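# Finish feeding two timbers onto a hooked rack

## Task

Two timber pieces sit side by side in a stopped powered roller feed, nearly all the way through, with only their tail ends still held by the rollers. Pressing the green button runs the feed, which keeps going until the red button is pressed. Put each timber so it lies in both hooks of the rack next to the outfeed, with neither timber lying on the other, and leave the machine stopped at the end.

## Robot and tools

Robots: three identical i2rt Big YAM arms, arm1, arm2 and arm3. Each has six joints, a two-finger gripper and a wrist camera. Reach is roughly 1.0 m from the joint1 axis. Foot (base_link) poses in the scene frame, metres, quaternion wxyz: arm1 x=-0.142 y=+0.806 z=+0.874 (+0.746, -0.004, -0.004, -0.666); arm2 x=+1.110 y=-0.719 z=+0.712 (+0.623, -0.004, -0.007, +0.782); arm3 x=-0.225 y=-0.825 z=+0.863 (+0.745, +0.004, -0.004, +0.667). Each foot faces its own +x.

Frame: one shared scene frame, origin on the floor, +z up. The hand point lies between the finger pads, about 1 cm back from the tips. The fingers point along the hand's +z and open and close along its y. Printed hand positions can be off, more so at long reach; hands often settle a centimetre or more from the commanded pose.

Joint ranges (radians, absolute, with the tolerance for done): joint1_rad -2.879 to 2.879 ±0.045, base yaw, positive counter-clockwise seen from above, 0 along the foot's +x. joint2_rad 0 to 3.141 ±0.14, shoulder, 0 is upper arm pointing back about level, increasing lifts then brings it forward. joint3_rad 0 to 3.019 ±0.09, elbow, 0 fully folded, increasing opens. joint4_rad -1.692 to 1.57 ±0.055, hand pitch, positive tips fingers up. joint5_rad -1.57 to 1.57 ±0.03, hand sideways swing, positive to the arm's right. joint6_rad -2.094 to 2.094 ±0.035, hand roll, positive clockwise viewed from behind. gripper_m 0 to 0.093 ±0.003, metres between fingertips, roughly 50 to 64 N per pad.

Tool move: one call holds optional keys arm1, arm2, arm3 and cameras. An arm not named keeps its previous command. Each arm's part may contain: joints, a dict of absolute joint targets by name (any subset of the seven keys above); target, a list of seven numbers [x, y, z, qw, qx, qy, qz], an absolute hand pose in the scene frame in metres, which the hand approaches along a straight line starting from its current hand_target; speed, the line's top speed in m/s, 0.002 to 0.5, default 0.25, rotation capped at twice that in rad/s, only allowed together with target; min_time_s, 0.1 to 8 s, a minimum duration for that arm's joint motions. When target is given, joints may only contain gripper_m. Every motion in a call starts at once; all hand lines in one call finish together, paced by the slowest, each lasting 0.5 to 10 s, and no call exceeds 15 s. Each control step the path pose is clipped to 100 mm and 20 degrees from the measured hand, then solved by damped IK, favouring position. Paths ignore obstacles and other arms; hands lag, wander and may overshoot speed near full stretch. cameras lists names from arm1_cam_wrist, arm2_cam_wrist, arm3_cam_wrist, cam_button, cam_end, cam_end2, cam_over, cam_side, or all; [] gives none. Unknown keys make the call invalid; out-of-range values get it refused, and a refusal cancels later move, wait and finished_scene calls in the same reply. A move with no action prints full state, images and the scene number.

Tool wait: seconds 0 to 10, commands nothing, returns state and optional cameras. Tool zoom_image: camera plus region [x0, y0, x1, y1] in pixels of that camera's newest image (672x504, origin top-left), at most 504 by 504. Tool finished_scene: scene, the current scene number; make no other call after it in that reply.

Results: a move line per robot that got motion, e.g. done or the worst status such as time_out. joint_status and hand_status report how each motion ended. off_target: stopped short and may still push. time_out: the arm could not finish; its joints then hold targets near where they stood and keep pushing (on_its_own lists them; held at shows the target, not the reading); send the reported position to relax. joint command not followed / pose unreachable: a self- and arm-collision check blocked the arm; the gripper still acts; the arm may retry later. An arm listed as as last shown was not commanded; its unchanged lines repeat the earlier values. Joint velocities are in rad/s (gripper m/s); within noise means still. Joint torques are total drive output including gravity, positive toward increasing joint value, joints 3 and 4 wrap at ±28 N m. Images may lag the state slightly; the pictures line gives their order.

Gripper: on a hard part at full force the reading can be up to 0.005 m under the width (or up to 0.002 over). Empty and closed reads 0.000 to 0.003. Commanding around 0.005 m below first-contact reading gives full force; release by commanding well above the reading.

Things to avoid: arms keep pushing after contact, so do not drive into the machine, rack or each other; clamping one gripper on another arm's fingers counts as a robot-to-robot press; fingers, housings and wrist cameras of different arms can still collide. Do not drop timbers, release them while moving, slam or let them fall, and keep everything inside the work area. Long stretched holds or blocked pushes heat motors; MOTOR HOT warns, and at 100 °C the arm collapses for 30 to 60 s (limit_stop_at_motor_heat), after which you resend targets. The scene keeps running while you deliberate, holding the last command. Objects may occasionally be nudged by an outside push.

Each tool is called after ">>>" as name(argument=value, ...), one argument or row to a line, values as JSON.

## Session

>>> move(
)

Scene clock: 0.00 s.
Joint torques (N m): no reading
Heat: arm1: hottest joint1_rad 23 °C; arm2: hottest joint3_rad 22 °C; arm3: hottest joint2_rad 22 °C.
Joint velocities: within noise
arm1.joint_positions: joint1_rad=-0.792 joint2_rad=+0.591 joint3_rad=+1.353 joint4_rad=-1.540 joint5_rad=-0.284 joint6_rad=-0.232 gripper_m=+0.09396
arm1.joint_status: not commanded
arm1.hand: x=-0.2259 y=+0.6317 z=+1.3681 quat_wxyz=(-0.252, -0.742, -0.531, +0.322) (m; scene frame)
arm1.hand_target: x=-0.2248 y=+0.6331 z=+1.3776 quat_wxyz=(-0.255, -0.738, -0.530, +0.332) (m; scene frame)
arm1.hand_status: not commanded
arm2.joint_positions: joint1_rad=+0.174 joint2_rad=+0.596 joint3_rad=+1.398 joint4_rad=-1.492 joint5_rad=-0.215 joint6_rad=-0.742 gripper_m=+0.09396
arm2.joint_status: not commanded
arm2.hand: x=+0.9917 y=-0.5514 z=+1.2298 quat_wxyz=(-0.294, +0.890, -0.145, -0.318) (m; scene frame)
arm2.hand_target: x=+0.9922 y=-0.5532 z=+1.2409 quat_wxyz=(-0.304, +0.884, -0.142, -0.324) (m; scene frame)
arm2.hand_status: not commanded
arm3.joint_positions: joint1_rad=-0.151 joint2_rad=+0.603 joint3_rad=+1.486 joint4_rad=-1.464 joint5_rad=+0.148 joint6_rad=-0.406 gripper_m=+0.09396
arm3.joint_status: not commanded
arm3.hand: x=-0.1490 y=-0.6490 z=+1.4265 quat_wxyz=(-0.459, +0.638, -0.600, -0.152) (m; scene frame)
arm3.hand_target: x=-0.1498 y=-0.6521 z=+1.4353 quat_wxyz=(-0.468, +0.633, -0.597, -0.156) (m; scene frame)
arm3.hand_status: not commanded
pictures: arm1_cam_wrist, arm2_cam_wrist, arm3_cam_wrist, cam_button, cam_end, cam_end2, cam_over, cam_side

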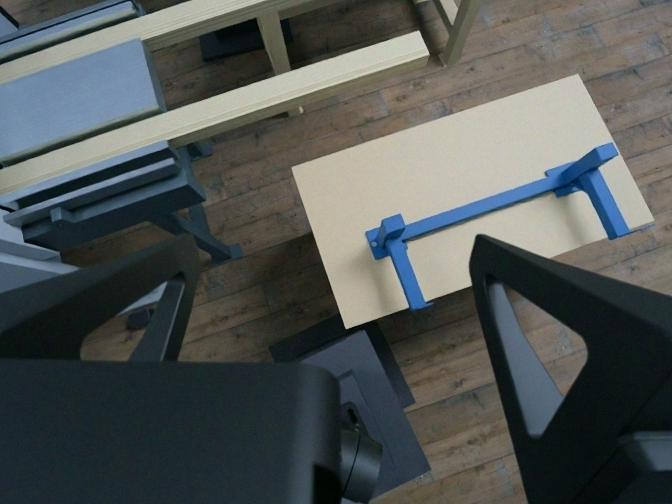

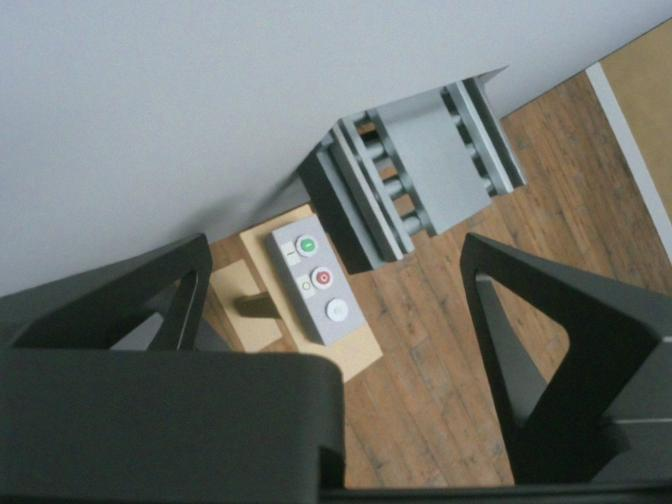

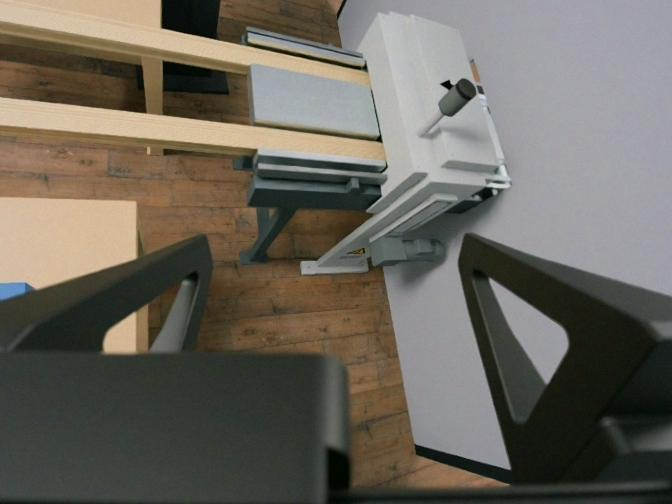

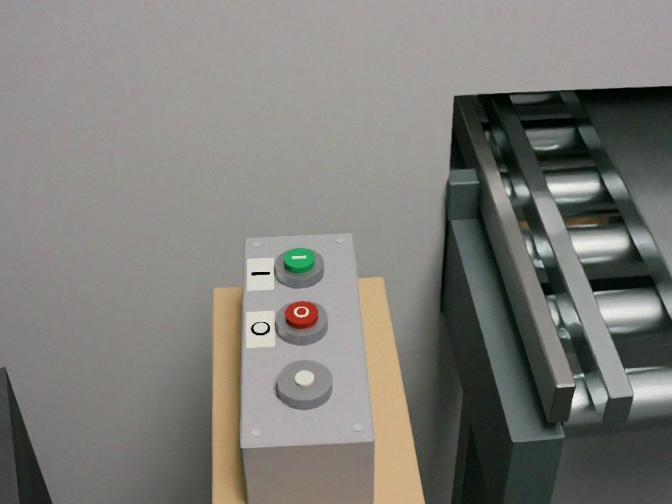

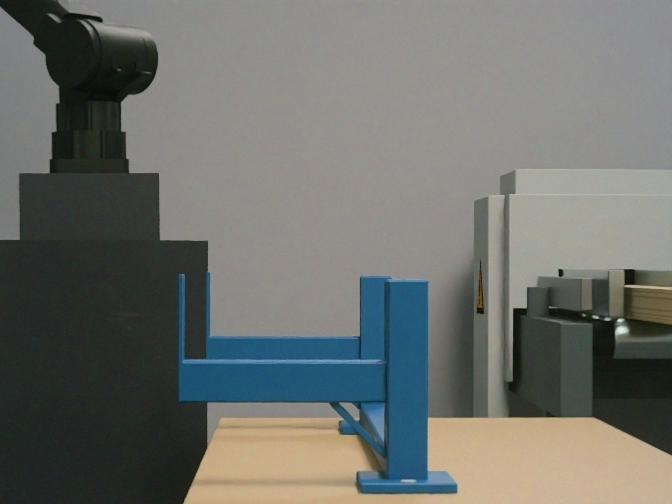

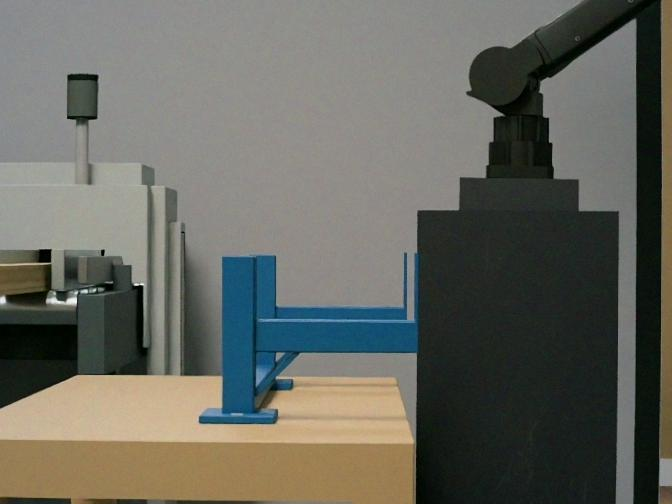

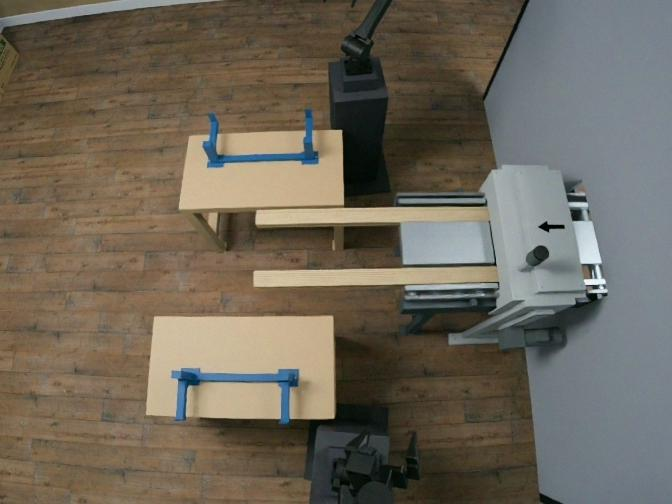

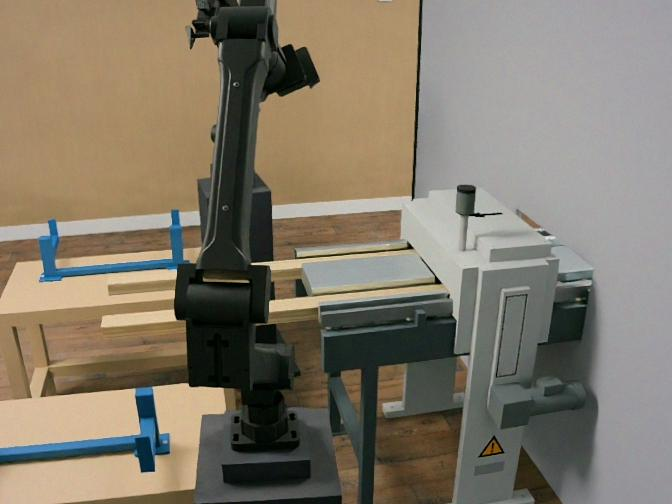

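>>> zoom_image(
  camera="cam_over",
  region=[140, 90, 400, 285],
)

>>> zoom_image(
  camera="cam_over",
  region=[240, 180, 510, 383],
)

>>> zoom_image(
  camera="cam_over",
  region=[130, 300, 430, 500],
)

>>> zoom_image(
  camera="cam_end",
  region=[420, 150, 672, 340],
)

>>> zoom_image(
  camera="cam_end2",
  region=[0, 150, 252, 340],
)

>>> zoom_image(
  camera="cam_side",
  region=[80, 180, 480, 360],
)

>>> zoom_image(
  camera="arm2_cam_wrist",
  region=[200, 60, 540, 370],
)

Scaled by 1.938 from the camera's 672x504 image, which has a finer 960x720 frame.

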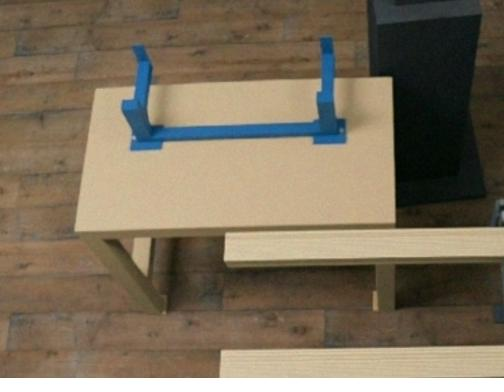

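Scaled by 1.867 from the camera's 672x504 image, which has a finer 960x720 frame.

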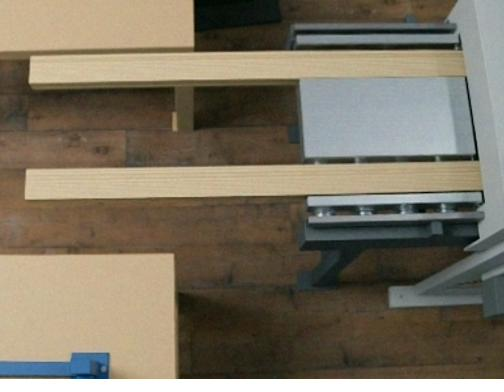

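Scaled by 1.680 from the camera's 672x504 image, which has a finer 960x720 frame.

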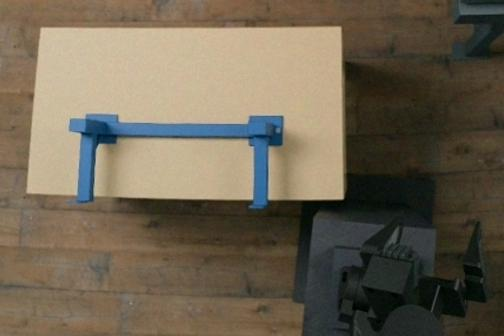

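Scaled by 2.000 from the camera's 672x504 image, which has a finer 960x720 frame.

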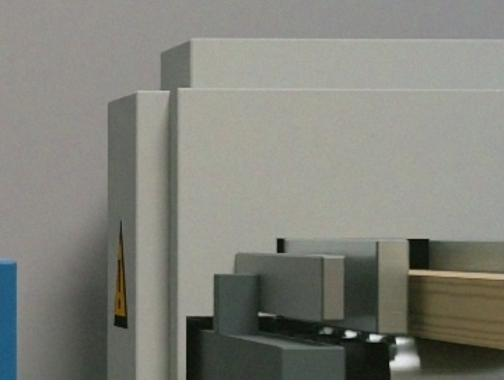

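Scaled by 2.000 from the camera's 672x504 image, which has a finer 960x720 frame.

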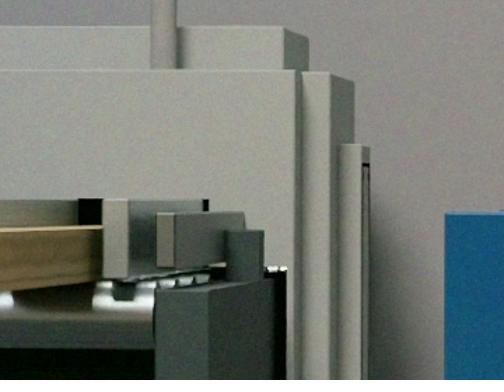

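Scaled by 1.260 from the camera's 672x504 image, which has a finer 960x720 frame.

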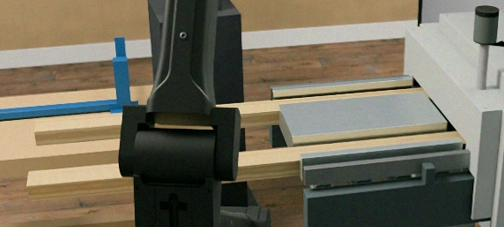

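Scaled by 1.482 from the camera's 672x504 image, which has a finer 960x720 frame.

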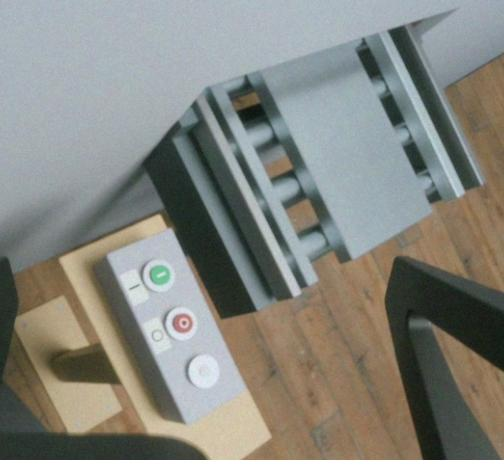

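>>> move(
  arm1={"target":[-0.15,0.2,1.15,0,1,0,0],"speed":0.2,"joints":{"gripper_m":0.093}},
  arm3={"target":[-0.15,-0.2,1.15,0,1,0,0],"speed":0.2,"joints":{"gripper_m":0.093}},
  cameras=["arm1_cam_wrist","arm3_cam_wrist","cam_over","cam_side"],
)

Scene clock: 98.53 s.
Joint torques (N m): arm1=[-0.21 -16.97 14.38 -0.27 -0.09 0.04] | arm2=[-2.2 2.55 8.49 1.66 -0.12 0.17] | arm3=[-1.03 -15.33 12.7 0.35 -0.06 -0.06]
Heat: arm1: hottest joint3_rad 26 °C; arm2: hottest joint3_rad 27 °C; arm3: hottest joint3_rad 31 °C.
move: arm1 off_target; arm3 off_target
Joint velocities: within noise
arm1.joint_positions: joint1_rad=-0.117 joint2_rad=+1.924 joint3_rad=+2.044 joint4_rad=-1.671 joint5_rad=+0.005 joint6_rad=+1.550 gripper_m=+0.09308
arm1.joint_status: all done
arm1.hand: x=-0.1459 y=+0.2091 z=+1.1412 quat_wxyz=(-0.016, -1.000, -0.008, +0.002) (m; scene frame)
arm1.hand_target: x=-0.1501 y=+0.2007 z=+1.1494 quat_wxyz=(-0.025, -1.000, +0.000, +0.000) (m; scene frame)
arm1.hand_status: off_target (0.013 m and 2.1 deg from the pose sent, 0.490 m and 84.2 deg at the start; a joint's target at an end of its range on 34 of 160 steps)
arm2: as last shown
arm3.joint_positions: joint1_rad=-0.016 joint2_rad=+1.974 joint3_rad=+2.145 joint4_rad=-1.690 joint5_rad=-0.003 joint6_rad=-1.678 gripper_m=+0.09306
arm3.joint_status: all done
arm3.hand: x=-0.1466 y=-0.2110 z=+1.1398 quat_wxyz=(-0.032, +0.999, -0.009, +0.002) (m; scene frame)
arm3.hand_target: x=-0.1501 y=-0.2010 z=+1.1495 quat_wxyz=(-0.045, +0.999, +0.000, +0.005) (m; scene frame)
arm3.hand_status: off_target (0.015 m and 3.8 deg from the pose sent, 0.527 m and 100.8 deg at the start; a joint's target at an end of its range on 34 of 160 steps)
pictures: arm1_cam_wrist, arm3_cam_wrist, cam_over, cam_side

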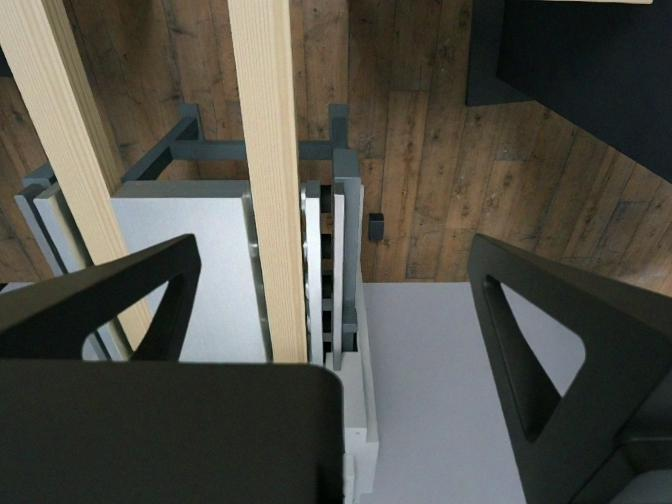

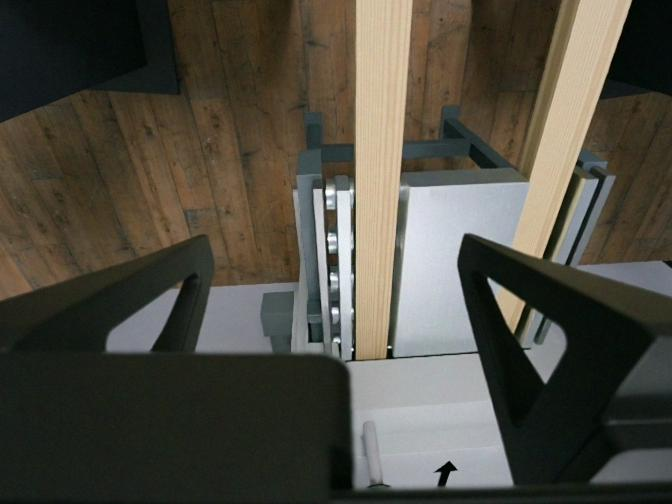

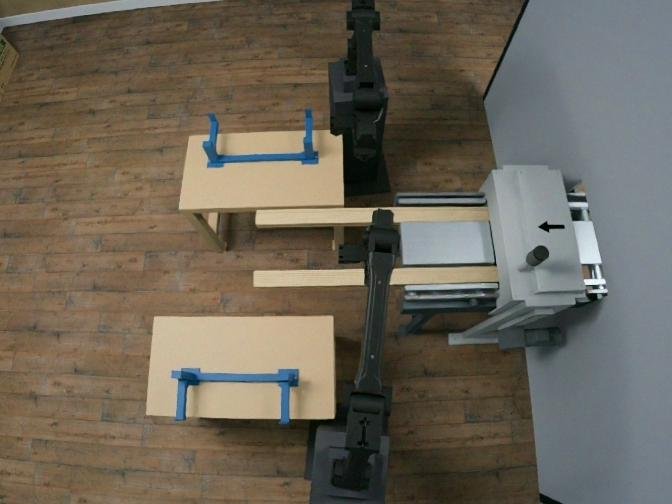

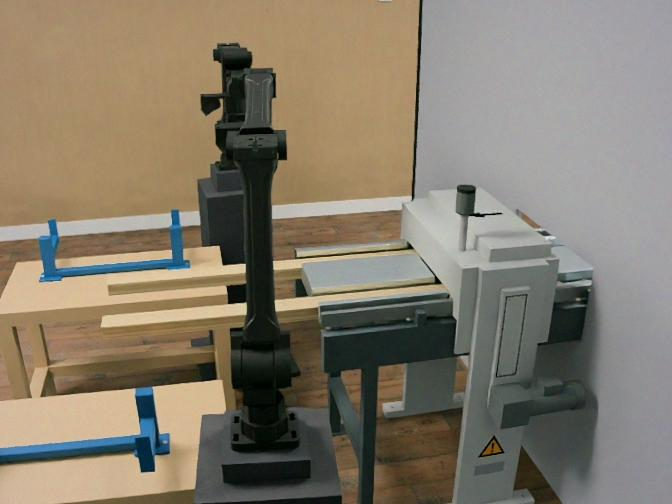

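>>> move(
  arm1={"target":[-0.08,0.115,0.98,0,1,0,0],"speed":0.2},
  arm3={"target":[-0.08,-0.15,0.98,0,1,0,0],"speed":0.2},
  cameras=["arm1_cam_wrist","arm3_cam_wrist","cam_over","cam_side","cam_end","cam_end2"],
)

Scene clock: 142.33 s.
Joint torques (N m): arm1=[-0.15 -20.72 14.19 0.1 -0.05 0.06] | arm2=[-2.2 2.55 8.47 1.63 -0.12 0.17] | arm3=[-2.2 -18.96 12.29 0.69 -0.07 -0.07]
Heat: arm1: hottest joint3_rad 29 °C; arm2: hottest joint3_rad 28 °C; arm3: hottest joint3_rad 34 °C.
move: arm1 off_target; arm3 off_target
Joint velocities: within noise
arm1.joint_positions: joint1_rad=-0.028 joint2_rad=+2.250 joint3_rad=+2.140 joint4_rad=-1.500 joint5_rad=+0.003 joint6_rad=+1.652 gripper_m=+0.09308
arm1.joint_status: not commanded
arm1.hand: x=-0.0851 y=+0.1273 z=+0.9747 quat_wxyz=(+0.013, -1.000, -0.002, +0.002) (m; scene frame)
arm1.hand_target: x=-0.0800 y=+0.1156 z=+0.9801 quat_wxyz=(+0.000, -1.000, +0.000, +0.000) (m; scene frame)
arm1.hand_status: off_target (0.014 m and 1.6 deg from the pose sent, 0.198 m and 2.1 deg at the start)
arm2: as last shown
arm3.joint_positions: joint1_rad=-0.094 joint2_rad=+2.238 joint3_rad=+2.134 joint4_rad=-1.522 joint5_rad=-0.001 joint6_rad=-1.771 gripper_m=+0.09306
arm3.joint_status: not commanded
arm3.hand: x=-0.0871 y=-0.1645 z=+0.9702 quat_wxyz=(+0.020, +1.000, -0.002, -0.006) (m; scene frame)
arm3.hand_target: x=-0.0801 y=-0.1509 z=+0.9802 quat_wxyz=(+0.000, +1.000, +0.000, +0.000) (m; scene frame)
arm3.hand_status: off_target (0.019 m and 2.4 deg from the pose sent, 0.183 m and 3.8 deg at the start)
pictures: arm1_cam_wrist, arm3_cam_wrist, cam_end, cam_end2, cam_over, cam_side

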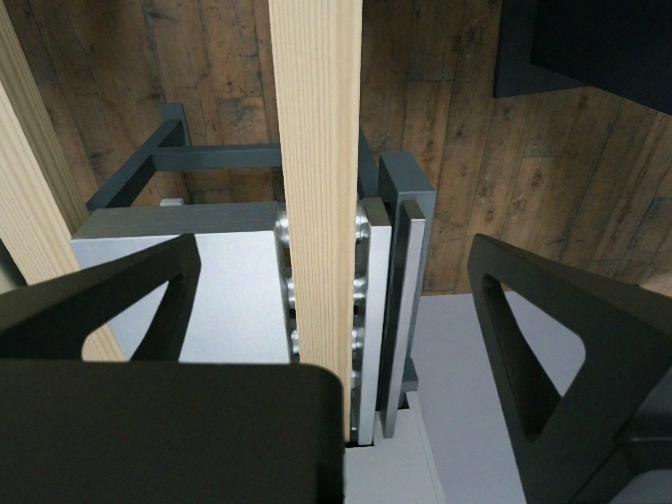

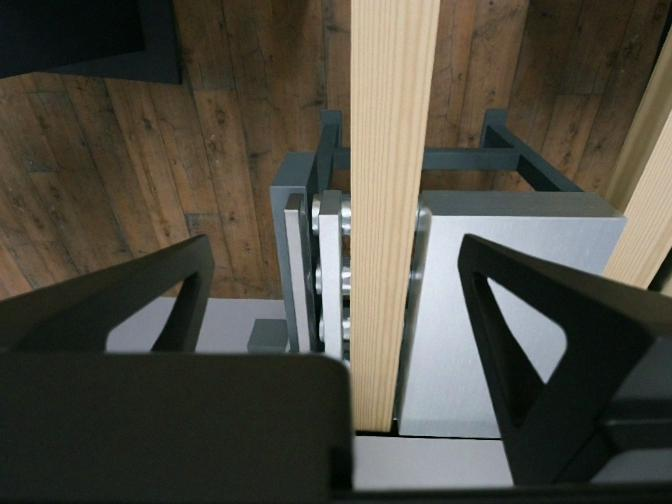

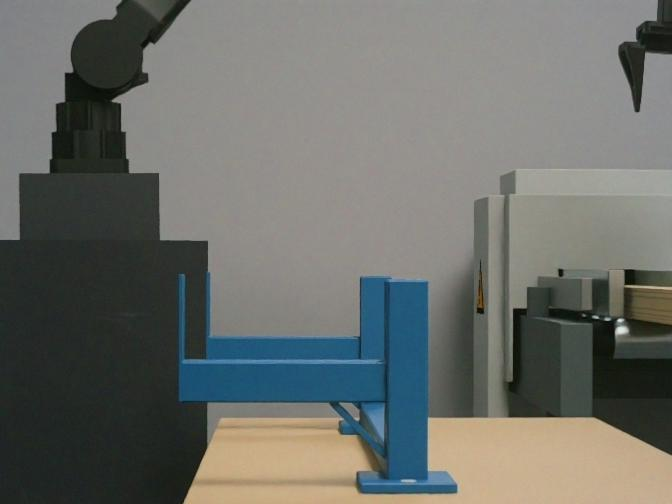

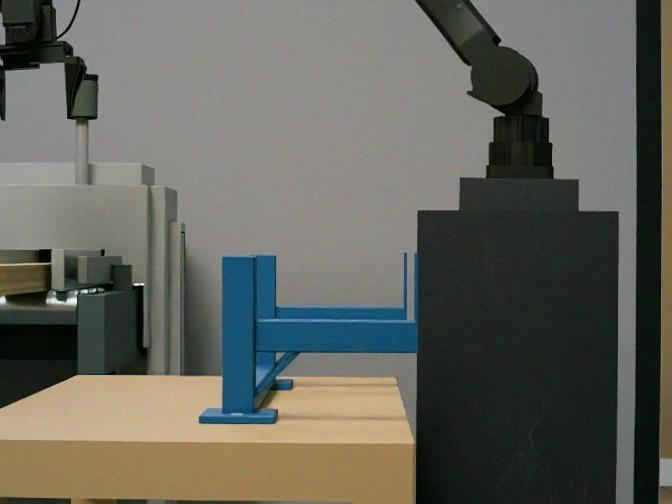

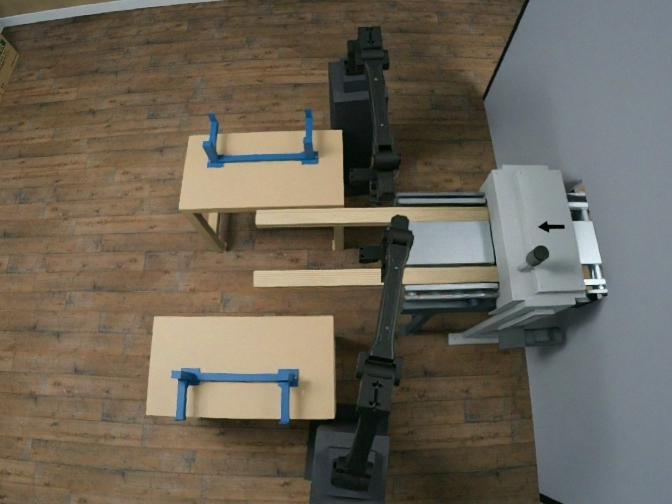

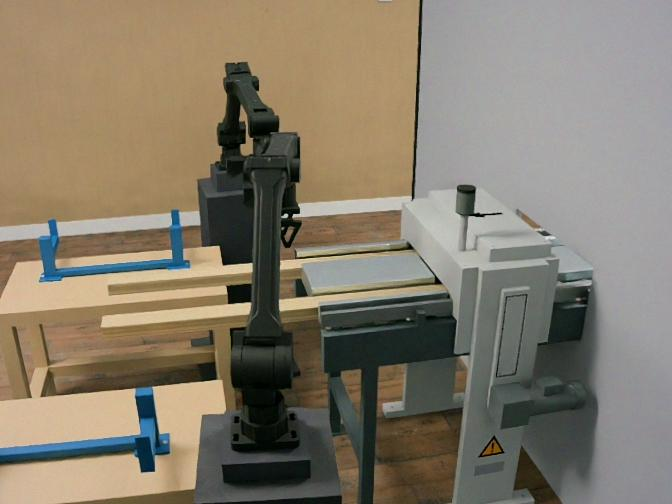

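>>> move(
  arm1={"target":[-0.073,0.105,0.87,0.013,1,0,0],"speed":0.1},
  arm3={"target":[-0.073,-0.111,0.87,-0.02,1,0,0],"speed":0.1},
  cameras=["arm1_cam_wrist","arm3_cam_wrist","cam_over","cam_side","cam_end","cam_end2"],
)

Scene clock: 166.67 s.
Joint torques (N m): arm1=[1.2 -20.84 10.19 0.65 0.06 0.08] | arm2=[-2.2 2.55 8.49 1.65 -0.12 0.18] | arm3=[-2.26 -18.9 12.38 0.9 -0.29 -0.06]
Heat: arm1: hottest joint3_rad 31 °C; arm2: hottest joint3_rad 28 °C; arm3: hottest joint3_rad 35 °C.
move: arm1 off_target; arm3 off_target
Joint velocities: within noise
arm1.joint_positions: joint1_rad=-0.023 joint2_rad=+2.330 joint3_rad=+2.041 joint4_rad=-1.260 joint5_rad=+0.003 joint6_rad=+1.662 gripper_m=+0.09308
arm1.joint_status: not commanded
arm1.hand: x=-0.0798 y=+0.1059 z=+0.8840 quat_wxyz=(-0.017, -1.000, +0.001, +0.000) (m; scene frame)
arm1.hand_target: x=-0.0732 y=+0.1054 z=+0.8700 quat_wxyz=(-0.013, -1.000, +0.000, +0.000) (m; scene frame)
arm1.hand_status: off_target (0.016 m and 0.5 deg from the pose sent, 0.108 m and 3.0 deg at the start)
arm2: as last shown
arm3.joint_positions: joint1_rad=-0.094 joint2_rad=+2.392 joint3_rad=+2.136 joint4_rad=-1.328 joint5_rad=-0.003 joint6_rad=-1.772 gripper_m=+0.09306
arm3.joint_status: not commanded
arm3.hand: x=-0.0802 y=-0.1283 z=+0.8654 quat_wxyz=(+0.000, +1.000, -0.002, -0.003) (m; scene frame)
arm3.hand_target: x=-0.0731 y=-0.1121 z=+0.8702 quat_wxyz=(-0.020, +1.000, +0.000, +0.000) (m; scene frame)
arm3.hand_status: off_target (0.019 m and 2.3 deg from the pose sent, 0.114 m and 4.6 deg at the start)
pictures: arm1_cam_wrist, arm3_cam_wrist, cam_end, cam_end2, cam_over, cam_side

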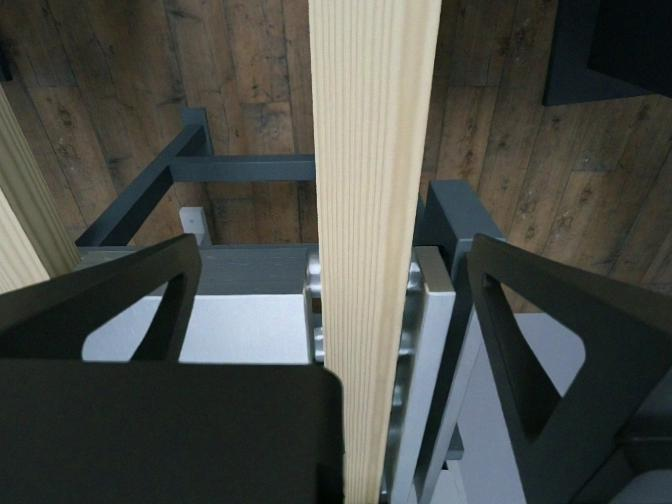

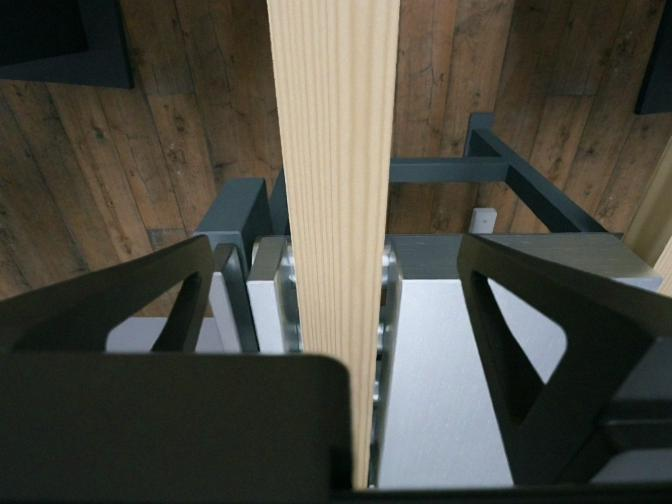

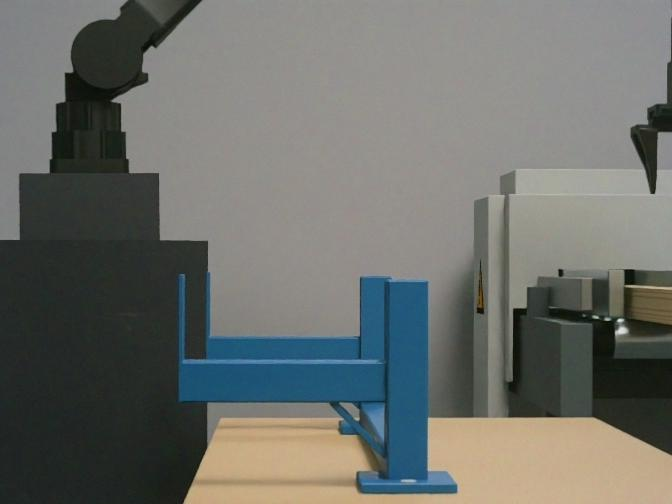

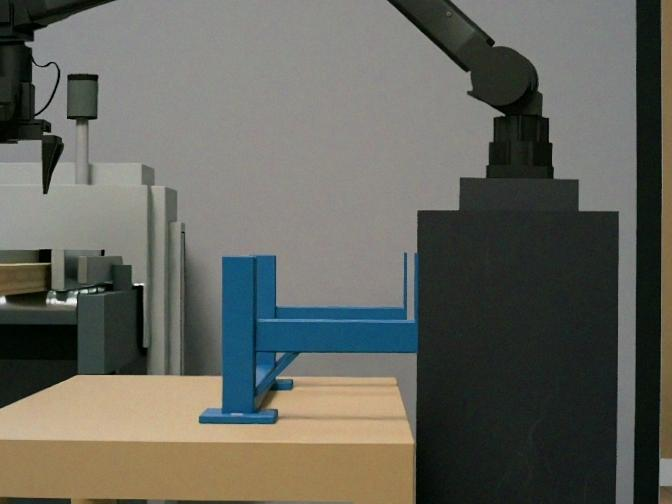

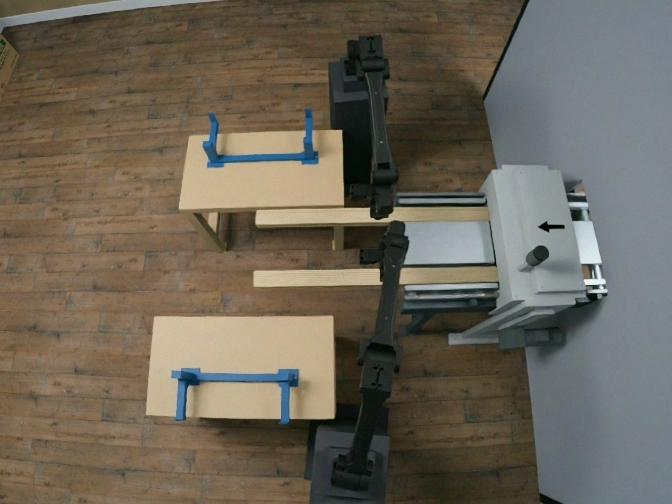

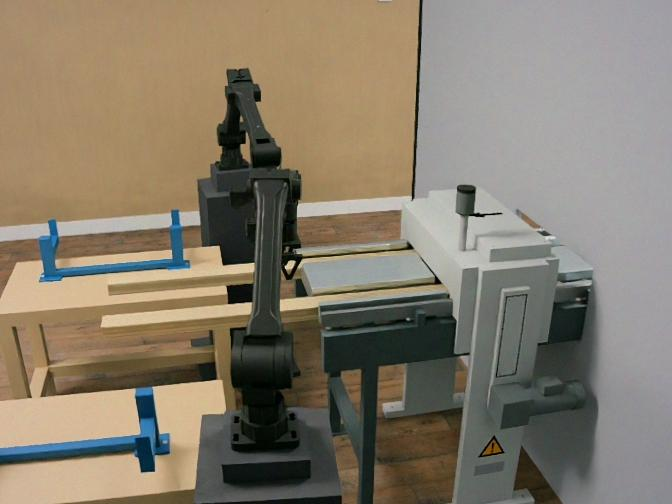

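>>> move(
  arm1={"target":[-0.074,0.123,0.815,0.0,1,0,0],"speed":0.1},
  arm3={"target":[-0.074,-0.109,0.812,-0.02,1,0,0],"speed":0.1},
  cameras=["arm1_cam_wrist","arm3_cam_wrist","cam_over","cam_side","cam_end","cam_end2"],
)

Scene clock: 182.67 s.
Joint torques (N m): arm1=[1.26 -20.89 9.69 0.58 -0.05 0.07] | arm2=[-2.2 2.55 8.47 1.63 -0.12 0.18] | arm3=[-2.14 -18.73 9.65 0.98 -0.29 -0.03]
Heat: arm1: hottest joint3_rad 31 °C; arm2: hottest joint3_rad 28 °C; arm3: hottest joint3_rad 39 °C.
move: arm1 off_target; arm3 off_target
Joint velocities: within noise
arm1.joint_positions: joint1_rad=-0.023 joint2_rad=+2.358 joint3_rad=+1.939 joint4_rad=-1.156 joint5_rad=+0.003 joint6_rad=+1.662 gripper_m=+0.09308
arm1.joint_status: not commanded
arm1.hand: x=-0.0813 y=+0.1227 z=+0.8279 quat_wxyz=(-0.004, -1.000, +0.001, +0.001) (m; scene frame)
arm1.hand_target: x=-0.0742 y=+0.1233 z=+0.8152 quat_wxyz=(+0.000, -1.000, +0.000, +0.000) (m; scene frame)
arm1.hand_status: off_target (0.015 m and 0.5 deg from the pose sent, 0.071 m and 2.0 deg at the start)
arm2: as last shown
arm3.joint_positions: joint1_rad=-0.094 joint2_rad=+2.455 joint3_rad=+2.136 joint4_rad=-1.229 joint5_rad=-0.003 joint6_rad=-1.772 gripper_m=+0.09306
arm3.joint_status: not commanded
arm3.hand: x=-0.0771 y=-0.1132 z=+0.8224 quat_wxyz=(-0.018, +1.000, -0.002, +0.001) (m; scene frame)
arm3.hand_target: x=-0.0740 y=-0.1094 z=+0.8121 quat_wxyz=(-0.020, +1.000, +0.000, +0.000) (m; scene frame)
arm3.hand_status: off_target (0.012 m and 0.3 deg from the pose sent, 0.057 m and 2.3 deg at the start)
pictures: arm1_cam_wrist, arm3_cam_wrist, cam_end, cam_end2, cam_over, cam_side

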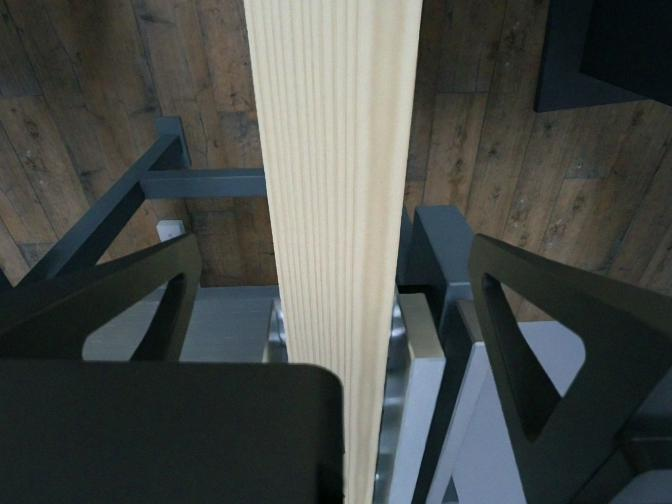

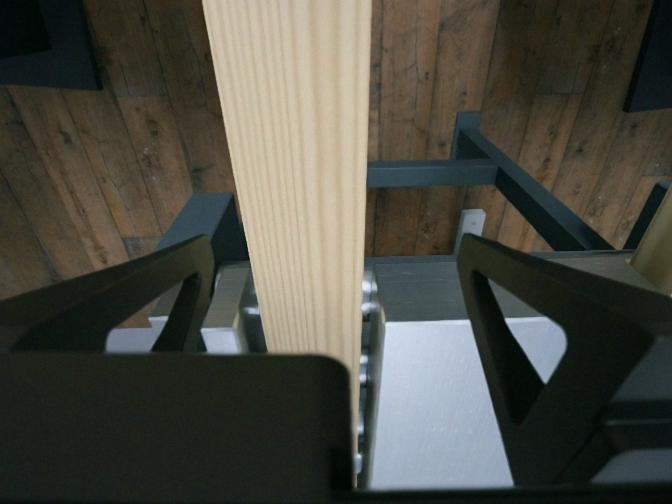

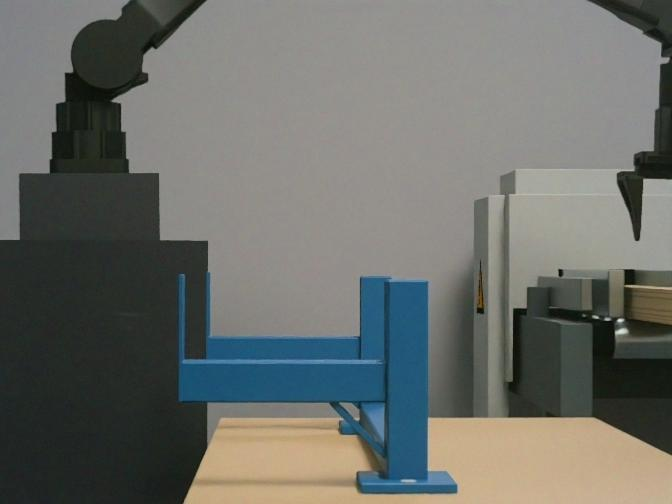

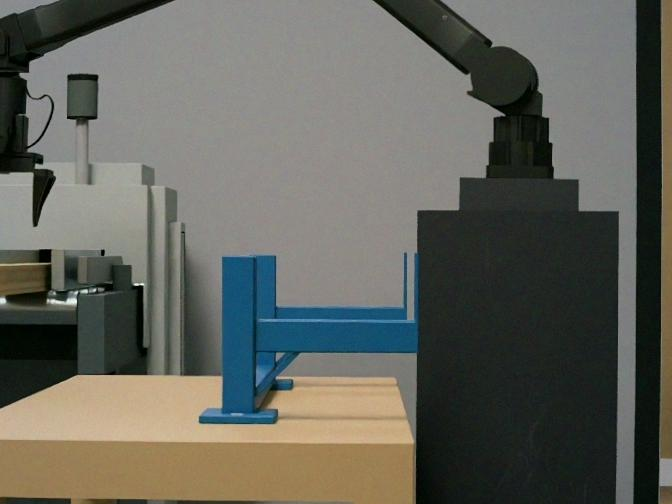

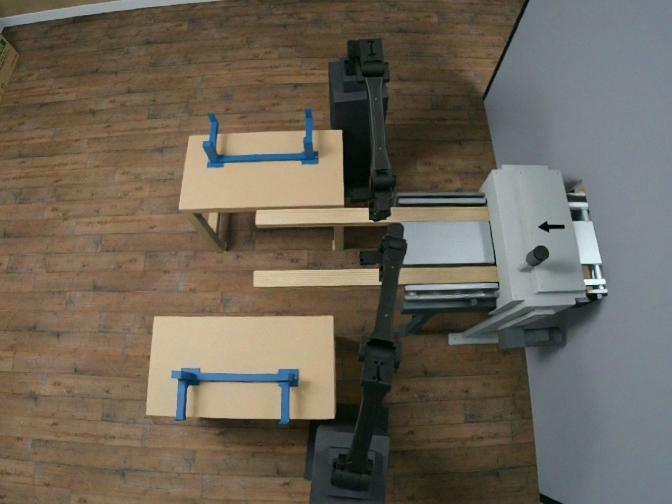

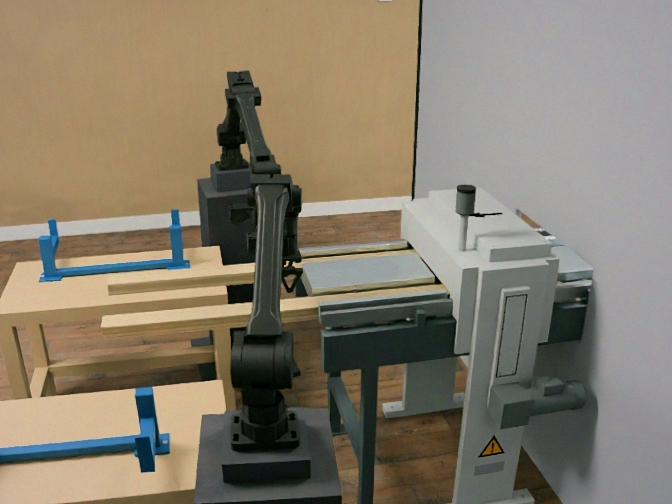

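>>> move(
  arm1={"target":[-0.074,0.124,0.74,0.0,1,0,0],"speed":0.08},
  arm3={"target":[-0.074,-0.122,0.74,0.0,1,0,0],"speed":0.08},
  cameras=["arm1_cam_wrist","arm3_cam_wrist","cam_over","cam_side","cam_end","cam_end2"],
)

Scene clock: 200.20 s.
Joint torques (N m): arm1=[1.26 -21.01 9.31 0.62 -0.06 0.07] | arm2=[-2.2 2.55 8.49 1.65 -0.12 0.18] | arm3=[-2.2 -19.14 8.03 0.95 -0.06 -0.05]
Heat: arm1: hottest joint3_rad 30 °C; arm2: hottest joint3_rad 28 °C; arm3: hottest joint3_rad 40 °C.
move: arm1 off_target; arm3 off_target
Joint velocities: within noise
arm1.joint_positions: joint1_rad=-0.023 joint2_rad=+2.459 joint3_rad=+1.918 joint4_rad=-1.035 joint5_rad=+0.003 joint6_rad=+1.662 gripper_m=+0.09308
arm1.joint_status: not commanded
arm1.hand: x=-0.0813 y=+0.1230 z=+0.7539 quat_wxyz=(-0.004, -1.000, +0.001, +0.001) (m; scene frame)
arm1.hand_target: x=-0.0742 y=+0.1243 z=+0.7403 quat_wxyz=(+0.000, -1.000, +0.000, +0.000) (m; scene frame)
arm1.hand_status: off_target (0.016 m and 0.4 deg from the pose sent, 0.088 m and 0.4 deg at the start)
arm2: as last shown
arm3.joint_positions: joint1_rad=-0.094 joint2_rad=+2.534 joint3_rad=+2.114 joint4_rad=-1.147 joint5_rad=-0.002 joint6_rad=-1.772 gripper_m=+0.09306
arm3.joint_status: not commanded
arm3.hand: x=-0.0778 y=-0.1172 z=+0.7592 quat_wxyz=(-0.009, +1.000, -0.002, +0.000) (m; scene frame)
arm3.hand_target: x=-0.0741 y=-0.1225 z=+0.7404 quat_wxyz=(+0.000, +1.000, +0.000, +0.000) (m; scene frame)
arm3.hand_status: off_target (0.020 m and 1.0 deg from the pose sent, 0.083 m and 2.1 deg at the start)
pictures: arm1_cam_wrist, arm3_cam_wrist, cam_end, cam_end2, cam_over, cam_side

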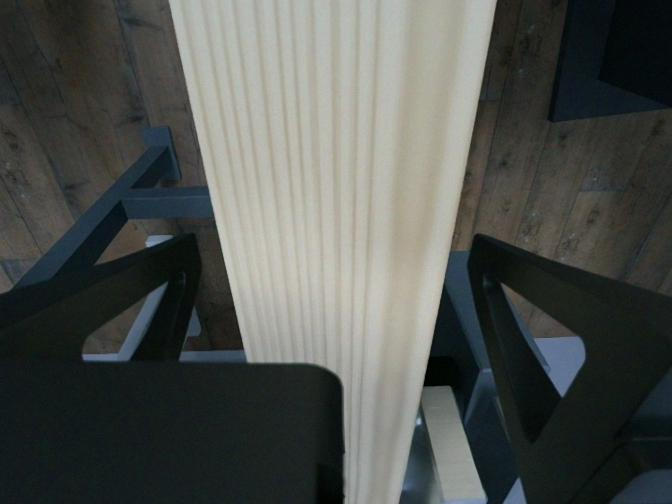

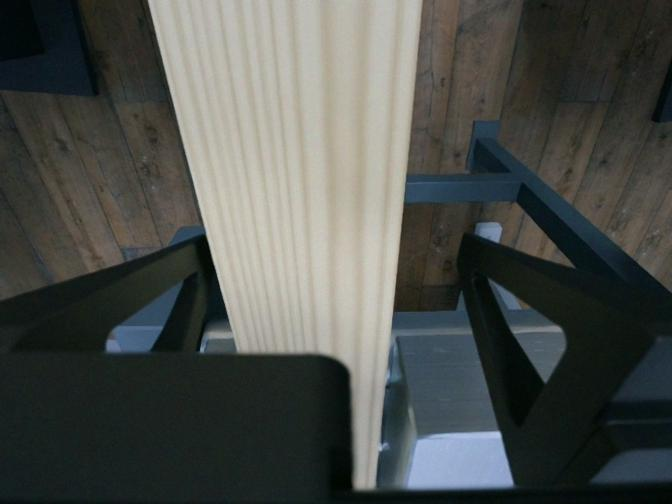

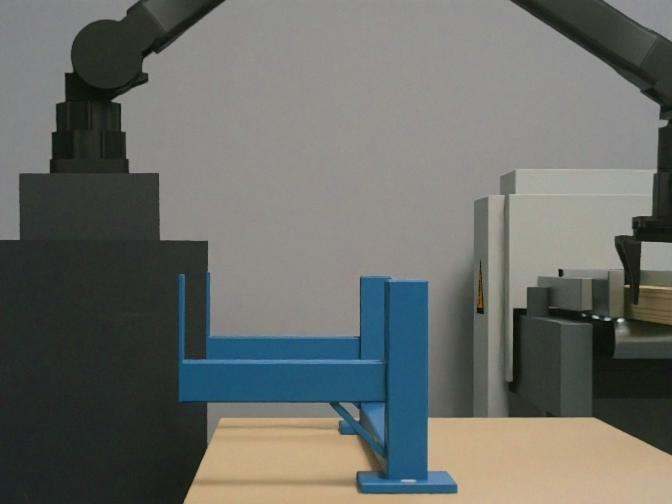

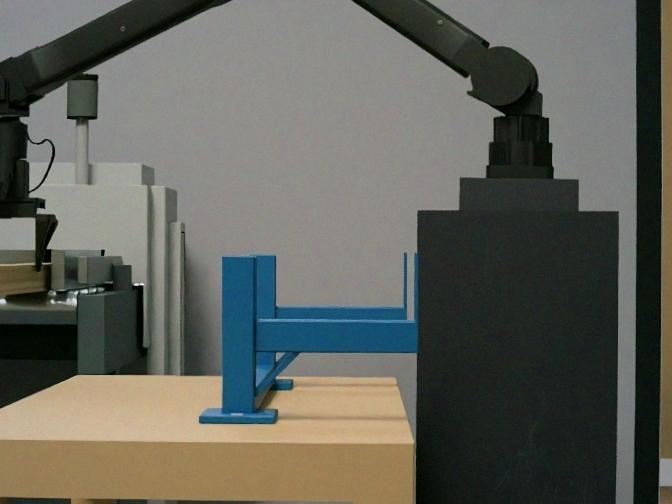

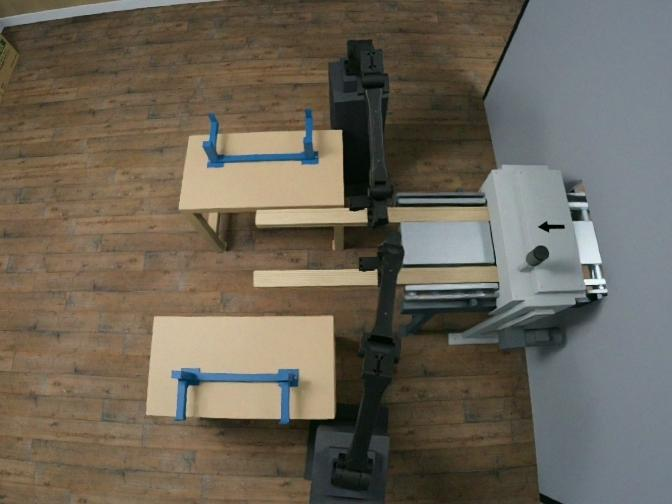

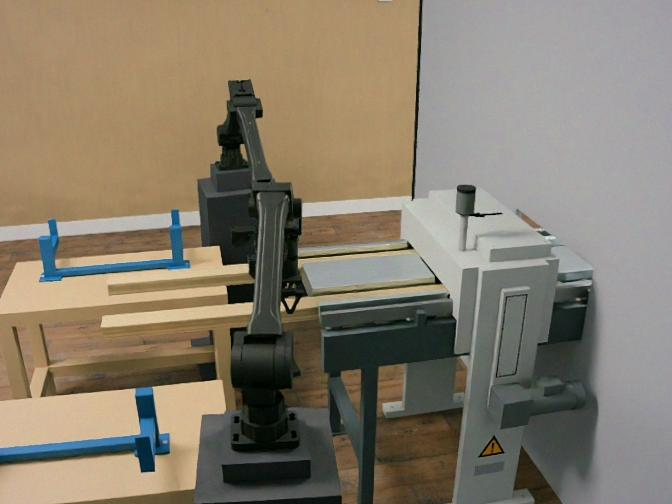

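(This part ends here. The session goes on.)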